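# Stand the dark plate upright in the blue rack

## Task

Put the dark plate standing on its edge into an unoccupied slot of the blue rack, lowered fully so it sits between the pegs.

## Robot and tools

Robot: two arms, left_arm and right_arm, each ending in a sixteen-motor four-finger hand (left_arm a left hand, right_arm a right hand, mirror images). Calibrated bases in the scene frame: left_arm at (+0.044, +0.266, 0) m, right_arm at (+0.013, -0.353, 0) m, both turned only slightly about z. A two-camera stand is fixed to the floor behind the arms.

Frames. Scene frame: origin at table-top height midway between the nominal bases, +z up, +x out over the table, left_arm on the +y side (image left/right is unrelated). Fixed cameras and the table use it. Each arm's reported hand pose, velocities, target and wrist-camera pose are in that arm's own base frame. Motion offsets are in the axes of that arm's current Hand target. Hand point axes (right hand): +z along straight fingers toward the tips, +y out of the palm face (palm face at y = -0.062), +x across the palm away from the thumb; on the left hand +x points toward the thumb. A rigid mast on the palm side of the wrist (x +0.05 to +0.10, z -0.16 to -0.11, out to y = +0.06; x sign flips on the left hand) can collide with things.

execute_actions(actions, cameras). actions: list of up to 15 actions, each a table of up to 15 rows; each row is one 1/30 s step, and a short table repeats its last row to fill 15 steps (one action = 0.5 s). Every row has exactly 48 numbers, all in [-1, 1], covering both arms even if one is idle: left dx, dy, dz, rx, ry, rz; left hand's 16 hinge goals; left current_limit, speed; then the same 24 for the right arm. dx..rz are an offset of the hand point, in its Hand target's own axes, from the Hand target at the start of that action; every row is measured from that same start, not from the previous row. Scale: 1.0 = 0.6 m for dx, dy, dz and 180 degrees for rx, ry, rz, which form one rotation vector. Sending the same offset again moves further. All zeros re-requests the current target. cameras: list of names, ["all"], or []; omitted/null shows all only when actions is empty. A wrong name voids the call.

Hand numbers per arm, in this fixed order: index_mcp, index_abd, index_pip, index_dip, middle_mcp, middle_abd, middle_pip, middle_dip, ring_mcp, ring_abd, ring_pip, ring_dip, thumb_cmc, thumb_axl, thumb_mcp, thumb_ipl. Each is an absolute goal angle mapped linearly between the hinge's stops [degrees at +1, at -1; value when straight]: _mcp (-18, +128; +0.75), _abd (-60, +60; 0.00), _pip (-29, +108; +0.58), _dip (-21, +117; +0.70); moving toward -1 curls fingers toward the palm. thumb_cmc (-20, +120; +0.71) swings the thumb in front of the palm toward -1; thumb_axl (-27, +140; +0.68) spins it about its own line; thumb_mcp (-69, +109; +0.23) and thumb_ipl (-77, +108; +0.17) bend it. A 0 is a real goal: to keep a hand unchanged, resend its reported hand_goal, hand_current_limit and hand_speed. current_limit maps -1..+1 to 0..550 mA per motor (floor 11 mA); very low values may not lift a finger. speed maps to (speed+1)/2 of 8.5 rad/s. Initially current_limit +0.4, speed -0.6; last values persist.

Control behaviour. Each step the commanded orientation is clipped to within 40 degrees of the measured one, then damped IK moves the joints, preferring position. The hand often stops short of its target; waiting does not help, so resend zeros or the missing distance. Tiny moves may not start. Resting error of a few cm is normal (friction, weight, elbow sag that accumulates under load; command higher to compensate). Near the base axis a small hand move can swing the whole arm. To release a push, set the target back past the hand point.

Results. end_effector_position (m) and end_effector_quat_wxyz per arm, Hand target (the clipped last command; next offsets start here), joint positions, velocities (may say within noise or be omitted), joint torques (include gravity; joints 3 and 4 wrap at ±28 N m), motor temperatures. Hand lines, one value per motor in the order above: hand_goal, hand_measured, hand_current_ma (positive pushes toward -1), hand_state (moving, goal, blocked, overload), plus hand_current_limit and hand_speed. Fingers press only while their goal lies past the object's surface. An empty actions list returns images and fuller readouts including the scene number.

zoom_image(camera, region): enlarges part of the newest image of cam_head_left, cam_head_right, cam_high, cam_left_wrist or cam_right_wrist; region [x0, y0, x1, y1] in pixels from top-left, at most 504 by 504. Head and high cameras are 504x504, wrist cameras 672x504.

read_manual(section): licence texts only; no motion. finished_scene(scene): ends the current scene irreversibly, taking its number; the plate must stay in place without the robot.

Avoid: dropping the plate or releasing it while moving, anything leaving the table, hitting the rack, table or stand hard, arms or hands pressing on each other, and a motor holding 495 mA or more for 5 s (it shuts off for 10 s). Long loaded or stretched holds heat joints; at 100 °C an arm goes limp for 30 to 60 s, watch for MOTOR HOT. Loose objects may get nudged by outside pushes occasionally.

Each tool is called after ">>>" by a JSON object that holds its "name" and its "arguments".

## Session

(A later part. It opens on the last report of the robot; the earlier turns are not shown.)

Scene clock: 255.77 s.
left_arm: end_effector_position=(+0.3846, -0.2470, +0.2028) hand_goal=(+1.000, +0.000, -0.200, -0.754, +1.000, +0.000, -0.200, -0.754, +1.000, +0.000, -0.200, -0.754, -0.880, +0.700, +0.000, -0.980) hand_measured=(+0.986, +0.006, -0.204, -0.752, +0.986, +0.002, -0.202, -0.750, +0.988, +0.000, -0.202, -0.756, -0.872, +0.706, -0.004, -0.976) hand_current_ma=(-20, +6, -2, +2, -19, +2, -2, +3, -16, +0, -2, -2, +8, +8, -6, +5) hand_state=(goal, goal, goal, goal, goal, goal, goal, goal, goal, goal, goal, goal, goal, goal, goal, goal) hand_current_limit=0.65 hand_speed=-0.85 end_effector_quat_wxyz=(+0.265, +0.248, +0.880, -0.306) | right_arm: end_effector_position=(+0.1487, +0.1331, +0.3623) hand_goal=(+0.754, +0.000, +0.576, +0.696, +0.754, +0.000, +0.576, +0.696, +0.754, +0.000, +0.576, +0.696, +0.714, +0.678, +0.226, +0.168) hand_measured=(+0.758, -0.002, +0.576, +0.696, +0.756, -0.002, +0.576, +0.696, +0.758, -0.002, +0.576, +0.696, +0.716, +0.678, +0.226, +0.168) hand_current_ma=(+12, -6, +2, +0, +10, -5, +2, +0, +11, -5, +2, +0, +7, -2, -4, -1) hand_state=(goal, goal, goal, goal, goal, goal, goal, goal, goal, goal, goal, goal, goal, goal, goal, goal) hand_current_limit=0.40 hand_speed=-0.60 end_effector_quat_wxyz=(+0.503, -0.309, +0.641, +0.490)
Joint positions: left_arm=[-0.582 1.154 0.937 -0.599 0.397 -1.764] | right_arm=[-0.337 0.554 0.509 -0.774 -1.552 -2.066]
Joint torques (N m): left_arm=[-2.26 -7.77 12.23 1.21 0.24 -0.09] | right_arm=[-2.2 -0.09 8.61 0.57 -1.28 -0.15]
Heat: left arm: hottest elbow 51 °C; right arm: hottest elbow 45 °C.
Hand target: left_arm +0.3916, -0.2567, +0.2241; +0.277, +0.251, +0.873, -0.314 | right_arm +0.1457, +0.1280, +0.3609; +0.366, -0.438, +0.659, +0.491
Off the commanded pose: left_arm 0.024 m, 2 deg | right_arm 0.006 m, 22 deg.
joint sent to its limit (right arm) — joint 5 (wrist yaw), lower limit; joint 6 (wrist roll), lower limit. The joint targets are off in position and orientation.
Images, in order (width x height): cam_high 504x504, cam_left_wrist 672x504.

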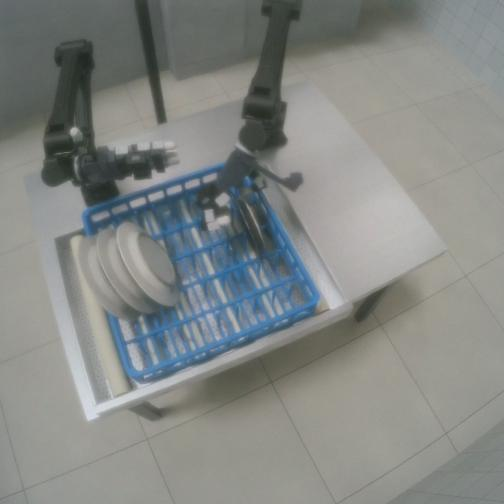

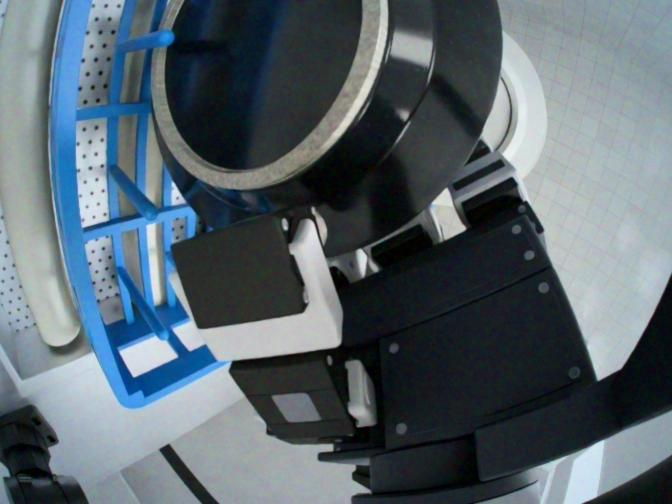

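>>> {"name": "execute_actions", "arguments": {"actions": [[[-0.0427,-0.0273,-0.0433,0,0,0,1.0,0,-0.2,-0.754,1.0,0,-0.2,-0.754,1.0,0,-0.2,-0.754,-0.88,0.7,0.0,-0.98,0.65,-0.85,0,0,0,0,0,0,0.754,0,0.576,0.696,0.754,0,0.576,0.696,0.754,0,0.576,0.696,0.714,0.678,0.226,0.168,0.4,-0.6]]], "cameras": ["cam_left_wrist", "cam_high"]}}

>>> {"name": "zoom_image", "arguments": {"camera": "cam_high", "region": [180, 150, 320, 290]}}

Scene clock: 256.93 s.
left_arm: end_effector_position=(+0.3830, -0.2459, +0.2323) hand_goal=(+1.000, +0.000, -0.200, -0.754, +1.000, +0.000, -0.200, -0.754, +1.000, +0.000, -0.200, -0.754, -0.880, +0.700, +0.000, -0.980) hand_measured=(+0.986, +0.006, -0.204, -0.752, +0.986, +0.002, -0.202, -0.750, +0.988, +0.000, -0.202, -0.756, -0.872, +0.706, -0.004, -0.976) hand_current_ma=(-20, +5, -2, +2, -19, +2, -2, +3, -16, +0, -2, -2, +8, +8, -6, +5) hand_state=(goal, goal, goal, goal, goal, goal, goal, goal, goal, goal, goal, goal, goal, goal, goal, goal) hand_current_limit=0.65 hand_speed=-0.85 end_effector_quat_wxyz=(+0.257, +0.247, +0.884, -0.304) | right_arm: end_effector_position=(+0.1487, +0.1331, +0.3623) hand_goal=(+0.754, +0.000, +0.576, +0.696, +0.754, +0.000, +0.576, +0.696, +0.754, +0.000, +0.576, +0.696, +0.714, +0.678, +0.226, +0.168) hand_measured=(+0.758, -0.002, +0.576, +0.696, +0.756, -0.002, +0.576, +0.696, +0.758, -0.002, +0.576, +0.696, +0.716, +0.678, +0.226, +0.168) hand_current_ma=(+12, -6, +2, +0, +10, -5, +2, +0, +11, -5, +2, +0, +7, -2, -4, -1) hand_state=(goal, goal, goal, goal, goal, goal, goal, goal, goal, goal, goal, goal, goal, goal, goal, goal) hand_current_limit=0.40 hand_speed=-0.60 end_effector_quat_wxyz=(+0.503, -0.309, +0.641, +0.490)
Joint positions: left_arm=[-0.582 1.145 1.016 -0.706 0.397 -1.764] | right_arm=[-0.337 0.554 0.509 -0.774 -1.552 -2.066]
Joint torques (N m): left_arm=[-2.26 -8.18 13.33 1.18 0.25 -0.09] | right_arm=[-2.43 -0.26 8.8 0.66 -1.29 -0.14]
Heat: left arm: hottest elbow 51 °C; right arm: hottest elbow 45 °C.
Hand target: left_arm +0.3914, -0.2566, +0.2640; +0.277, +0.251, +0.873, -0.314 | right_arm +0.1457, +0.1280, +0.3609; +0.366, -0.438, +0.659, +0.491
Off the commanded pose: left_arm 0.035 m, 3 deg | right_arm 0.006 m, 22 deg.
joint sent to its limit (right arm) — joint 5 (wrist yaw), lower limit; joint 6 (wrist roll), lower limit. The joint targets are off in position and orientation.
Images, in order (width x height): cam_high 504x504, cam_left_wrist 672x504.

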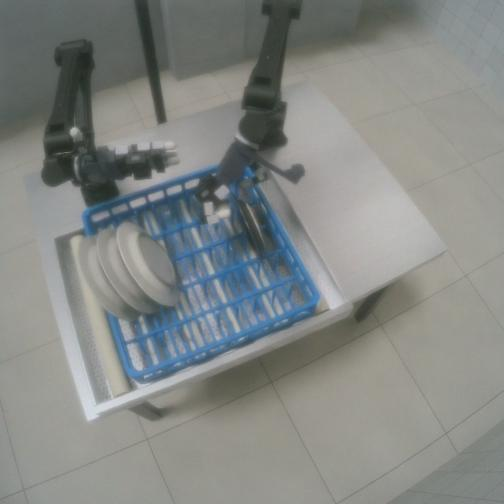

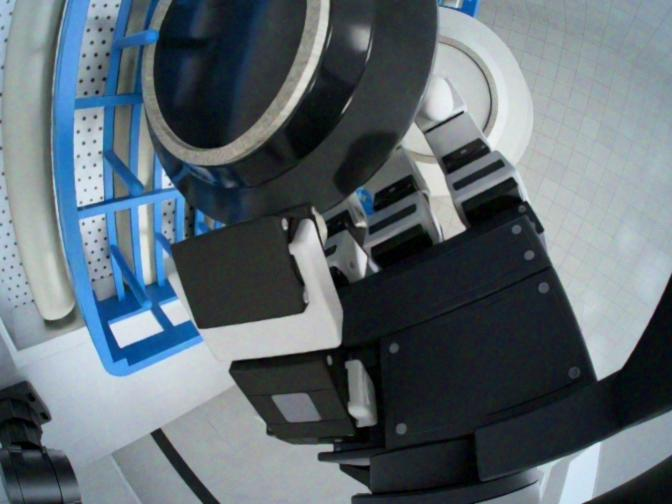

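Scaled by 3.600 from the camera's 504x504 image, which has a finer 720x720 frame.

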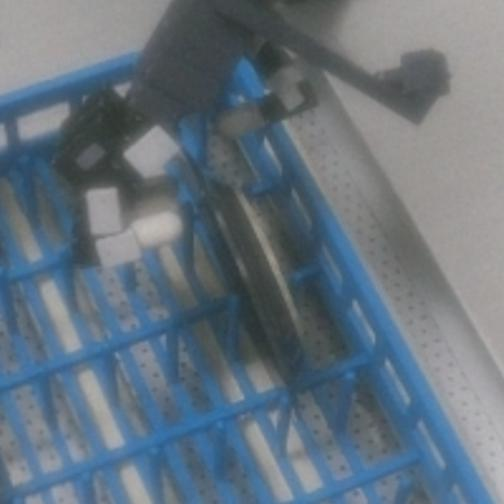

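Hand up 3 cm, plate unmoved. Continue.

>>> {"name": "execute_actions", "arguments": {"actions": [[[-0.0534,-0.034,-0.054,0,0,0,1.0,0,-0.2,-0.754,1.0,0,-0.2,-0.754,1.0,0,-0.2,-0.754,-0.88,0.7,0.0,-0.98,0.65,-0.85,0,0,0,0,0,0,0.754,0,0.576,0.696,0.754,0,0.576,0.696,0.754,0,0.576,0.696,0.714,0.678,0.226,0.168,0.4,-0.6]]], "cameras": ["cam_left_wrist", "cam_high"]}}

>>> {"name": "execute_actions", "arguments": {"actions": [[[-0.064,-0.041,-0.065,0,0,0,1.0,0,-0.2,-0.754,1.0,0,-0.2,-0.754,1.0,0,-0.2,-0.754,-0.88,0.7,0.0,-0.98,0.3,-0.85,0,0,0,0,0,0,0.754,0,0.576,0.696,0.754,0,0.576,0.696,0.754,0,0.576,0.696,0.714,0.678,0.226,0.168,0.4,-0.6]]], "cameras": ["all"]}}

>>> {"name": "zoom_image", "arguments": {"camera": "cam_high", "region": [180, 150, 320, 290]}}

Scene clock: 258.13 s.
left_arm: end_effector_position=(+0.3852, -0.2474, +0.2866) hand_goal=(+1.000, +0.000, -0.200, -0.754, +1.000, +0.000, -0.200, -0.754, +1.000, +0.000, -0.200, -0.754, -0.880, +0.700, +0.000, -0.980) hand_measured=(+0.986, +0.006, -0.202, -0.752, +0.988, +0.002, -0.202, -0.750, +0.988, +0.000, -0.202, -0.756, -0.872, +0.706, -0.004, -0.976) hand_current_ma=(-20, +5, -2, +2, -18, +2, -2, +3, -15, +0, -2, -2, +8, +7, -6, +5) hand_state=(goal, goal, goal, goal, goal, goal, goal, goal, goal, goal, goal, goal, goal, goal, goal, goal) hand_current_limit=0.65 hand_speed=-0.85 end_effector_quat_wxyz=(+0.261, +0.247, +0.882, -0.305) | right_arm: end_effector_position=(+0.1487, +0.1331, +0.3623) hand_goal=(+0.754, +0.000, +0.576, +0.696, +0.754, +0.000, +0.576, +0.696, +0.754, +0.000, +0.576, +0.696, +0.714, +0.678, +0.226, +0.168) hand_measured=(+0.758, -0.002, +0.576, +0.696, +0.756, -0.002, +0.576, +0.696, +0.758, -0.002, +0.576, +0.696, +0.716, +0.678, +0.226, +0.168) hand_current_ma=(+12, -6, +2, +0, +10, -5, +2, +0, +11, -5, +2, +0, +7, -2, -4, -1) hand_state=(goal, goal, goal, goal, goal, goal, goal, goal, goal, goal, goal, goal, goal, goal, goal, goal) hand_current_limit=0.40 hand_speed=-0.60 end_effector_quat_wxyz=(+0.503, -0.309, +0.641, +0.490)
Joint positions: left_arm=[-0.582 1.138 1.149 -0.836 0.397 -1.764] | right_arm=[-0.337 0.554 0.509 -0.774 -1.552 -2.066]
Joint torques (N m): left_arm=[-2.37 -7.65 13.29 1.22 0.25 -0.1] | right_arm=[-2.32 -0.44 8.59 0.53 -1.29 -0.17]
Heat: left arm: hottest elbow 51 °C; right arm: hottest elbow 45 °C.
Hand target: left_arm +0.3915, -0.2566, +0.3139; +0.277, +0.251, +0.873, -0.314 | right_arm +0.1457, +0.1280, +0.3609; +0.366, -0.438, +0.659, +0.491
Off the commanded pose: left_arm 0.029 m, 2 deg | right_arm 0.006 m, 22 deg.
joint sent to its limit (right arm) — joint 5 (wrist yaw), lower limit; joint 6 (wrist roll), lower limit. The joint targets are off in position and orientation.
Images, in order (width x height): cam_high 504x504, cam_left_wrist 672x504.

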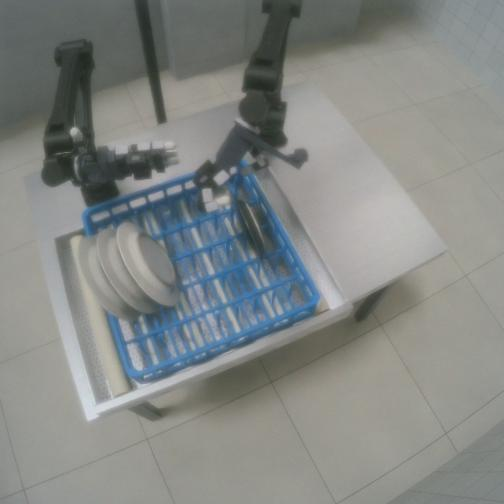

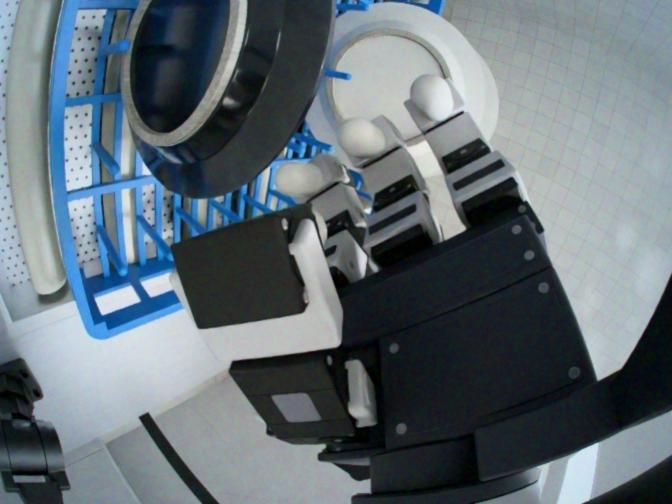

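Scene clock: 259.10 s.
left_arm: end_effector_position=(+0.3844, -0.2469, +0.3568) hand_goal=(+1.000, +0.000, -0.200, -0.754, +1.000, +0.000, -0.200, -0.754, +1.000, +0.000, -0.200, -0.754, -0.880, +0.700, +0.000, -0.980) hand_measured=(+0.988, +0.006, -0.202, -0.752, +0.988, +0.002, -0.202, -0.750, +0.990, +0.000, -0.202, -0.756, -0.872, +0.706, -0.004, -0.976) hand_current_ma=(-18, +5, -2, +2, -17, +2, -2, +3, -14, +0, -2, -1, +8, +7, -5, +4) hand_state=(goal, goal, goal, goal, goal, goal, goal, goal, goal, goal, goal, goal, goal, goal, goal, goal) hand_current_limit=0.30 hand_speed=-0.85 end_effector_quat_wxyz=(+0.271, +0.248, +0.877, -0.309) | right_arm: end_effector_position=(+0.1487, +0.1331, +0.3623) hand_goal=(+0.754, +0.000, +0.576, +0.696, +0.754, +0.000, +0.576, +0.696, +0.754, +0.000, +0.576, +0.696, +0.714, +0.678, +0.226, +0.168) hand_measured=(+0.758, -0.002, +0.576, +0.696, +0.756, -0.002, +0.576, +0.696, +0.758, -0.002, +0.576, +0.696, +0.716, +0.678, +0.226, +0.168) hand_current_ma=(+12, -6, +2, +0, +10, -5, +2, +0, +11, -5, +2, +0, +7, -2, -4, -1) hand_state=(goal, goal, goal, goal, goal, goal, goal, goal, goal, goal, goal, goal, goal, goal, goal, goal) hand_current_limit=0.40 hand_speed=-0.60 end_effector_quat_wxyz=(+0.503, -0.309, +0.641, +0.490)
Joint positions: left_arm=[-0.582 1.139 1.326 -0.988 0.397 -1.765] | right_arm=[-0.337 0.554 0.509 -0.774 -1.552 -2.066]
Joint torques (N m): left_arm=[-2.32 -6.07 13.01 1.26 0.22 -0.09] | right_arm=[-1.67 -0.97 8.77 0.62 -1.32 -0.16]
Heat: left arm: hottest elbow 51 °C; right arm: hottest elbow 46 °C.
Hand target: left_arm +0.3913, -0.2565, +0.3740; +0.277, +0.251, +0.873, -0.314 | right_arm +0.1457, +0.1280, +0.3609; +0.366, -0.438, +0.659, +0.491
Off the commanded pose: left_arm 0.021 m, 1 deg | right_arm 0.006 m, 22 deg.
joint sent to its limit (right arm) — joint 5 (wrist yaw), lower limit; joint 6 (wrist roll), lower limit. The joint targets are off in position and orientation.

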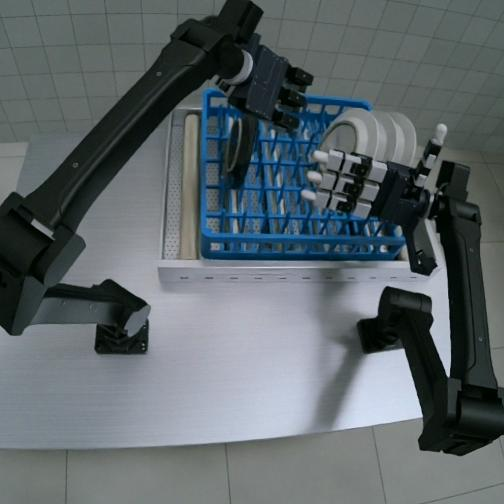

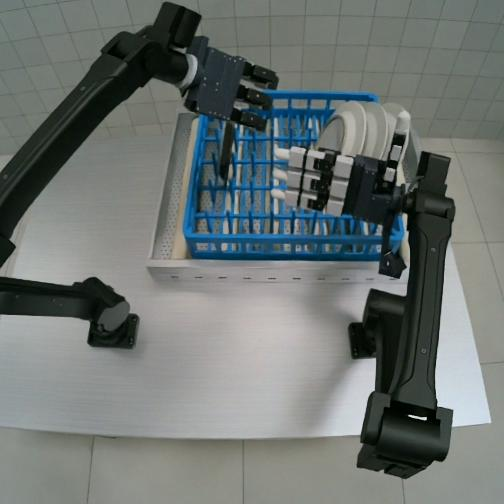

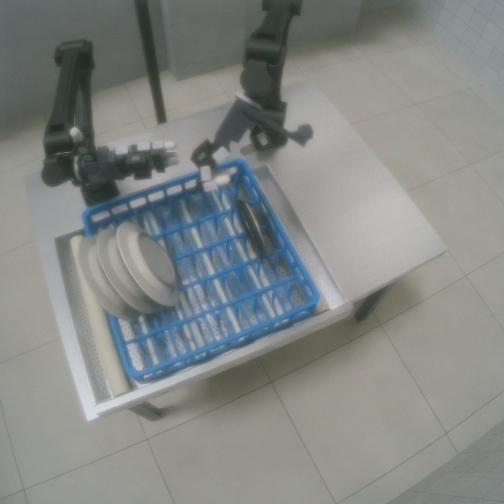

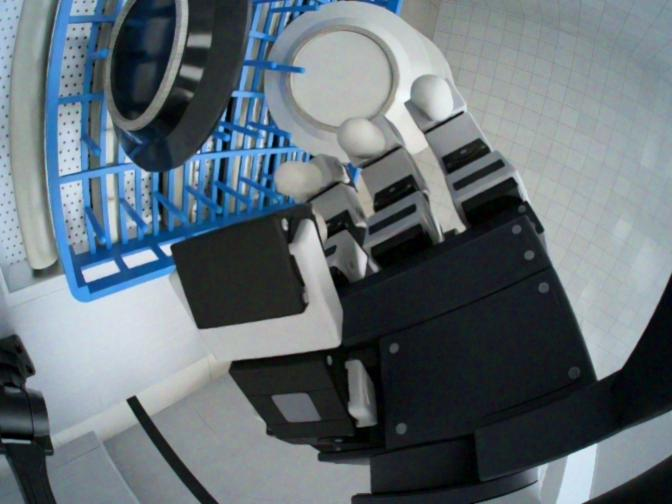

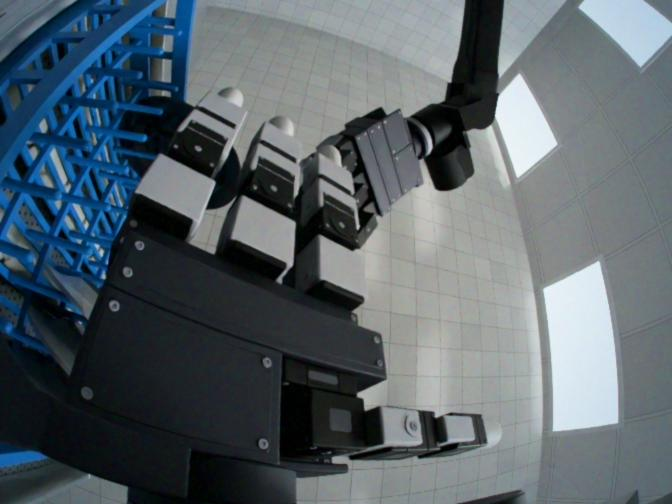

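Scaled by 3.600 from the camera's 504x504 image, which has a finer 720x720 frame.

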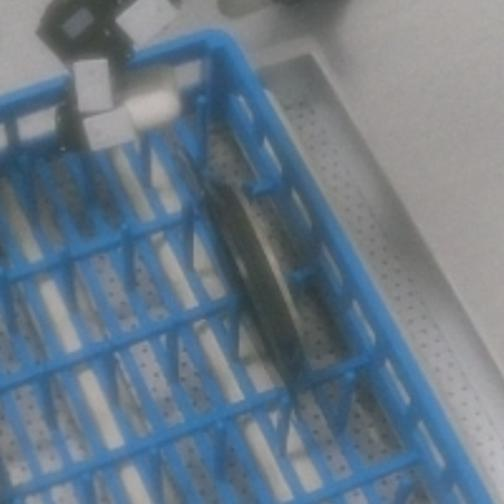

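>>> {"name": "zoom_image", "arguments": {"camera": "cam_head_left", "region": [195, 95, 295, 205]}}

>>> {"name": "zoom_image", "arguments": {"camera": "cam_left_wrist", "region": [40, 0, 340, 300]}}

>>> {"name": "zoom_image", "arguments": {"camera": "cam_high", "region": [220, 180, 300, 270]}}

Scaled by 4.582 from the camera's 504x504 image, which has a finer 720x720 frame.

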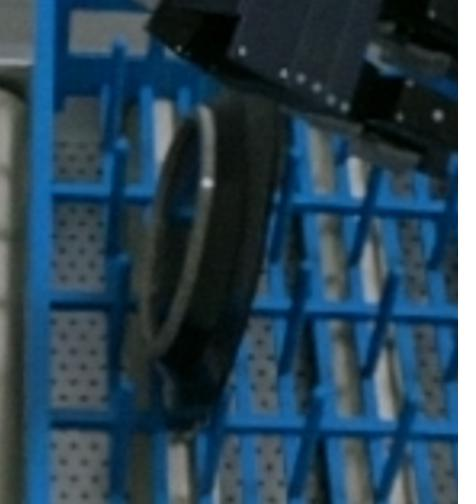

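Scaled by 1.680 from the camera's 672x504 image, which has a finer 960x720 frame.

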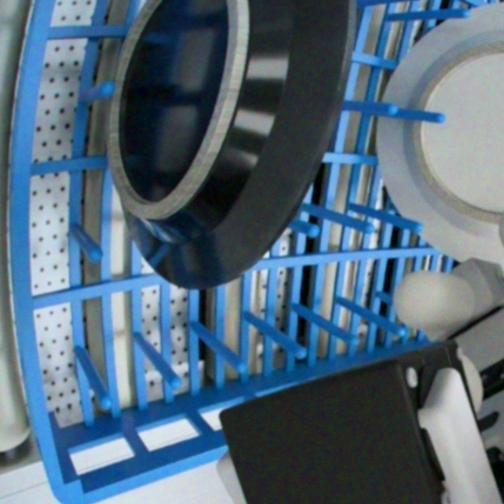

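Scaled by 5.600 from the camera's 504x504 image, which has a finer 720x720 frame.

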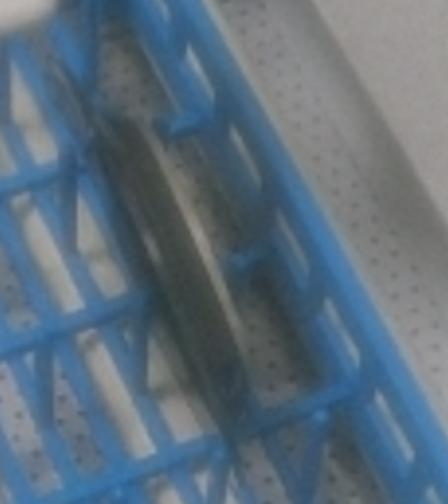

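>>> {"name": "zoom_image", "arguments": {"camera": "cam_head_right", "region": [180, 95, 280, 205]}}

Scaled by 4.582 from the camera's 504x504 image, which has a finer 720x720 frame.

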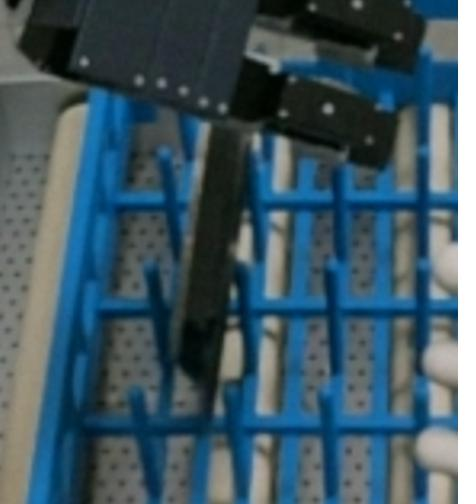

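>>> {"name": "finished_scene", "arguments": {"scene": 1}}

The scene is finished: the task was done.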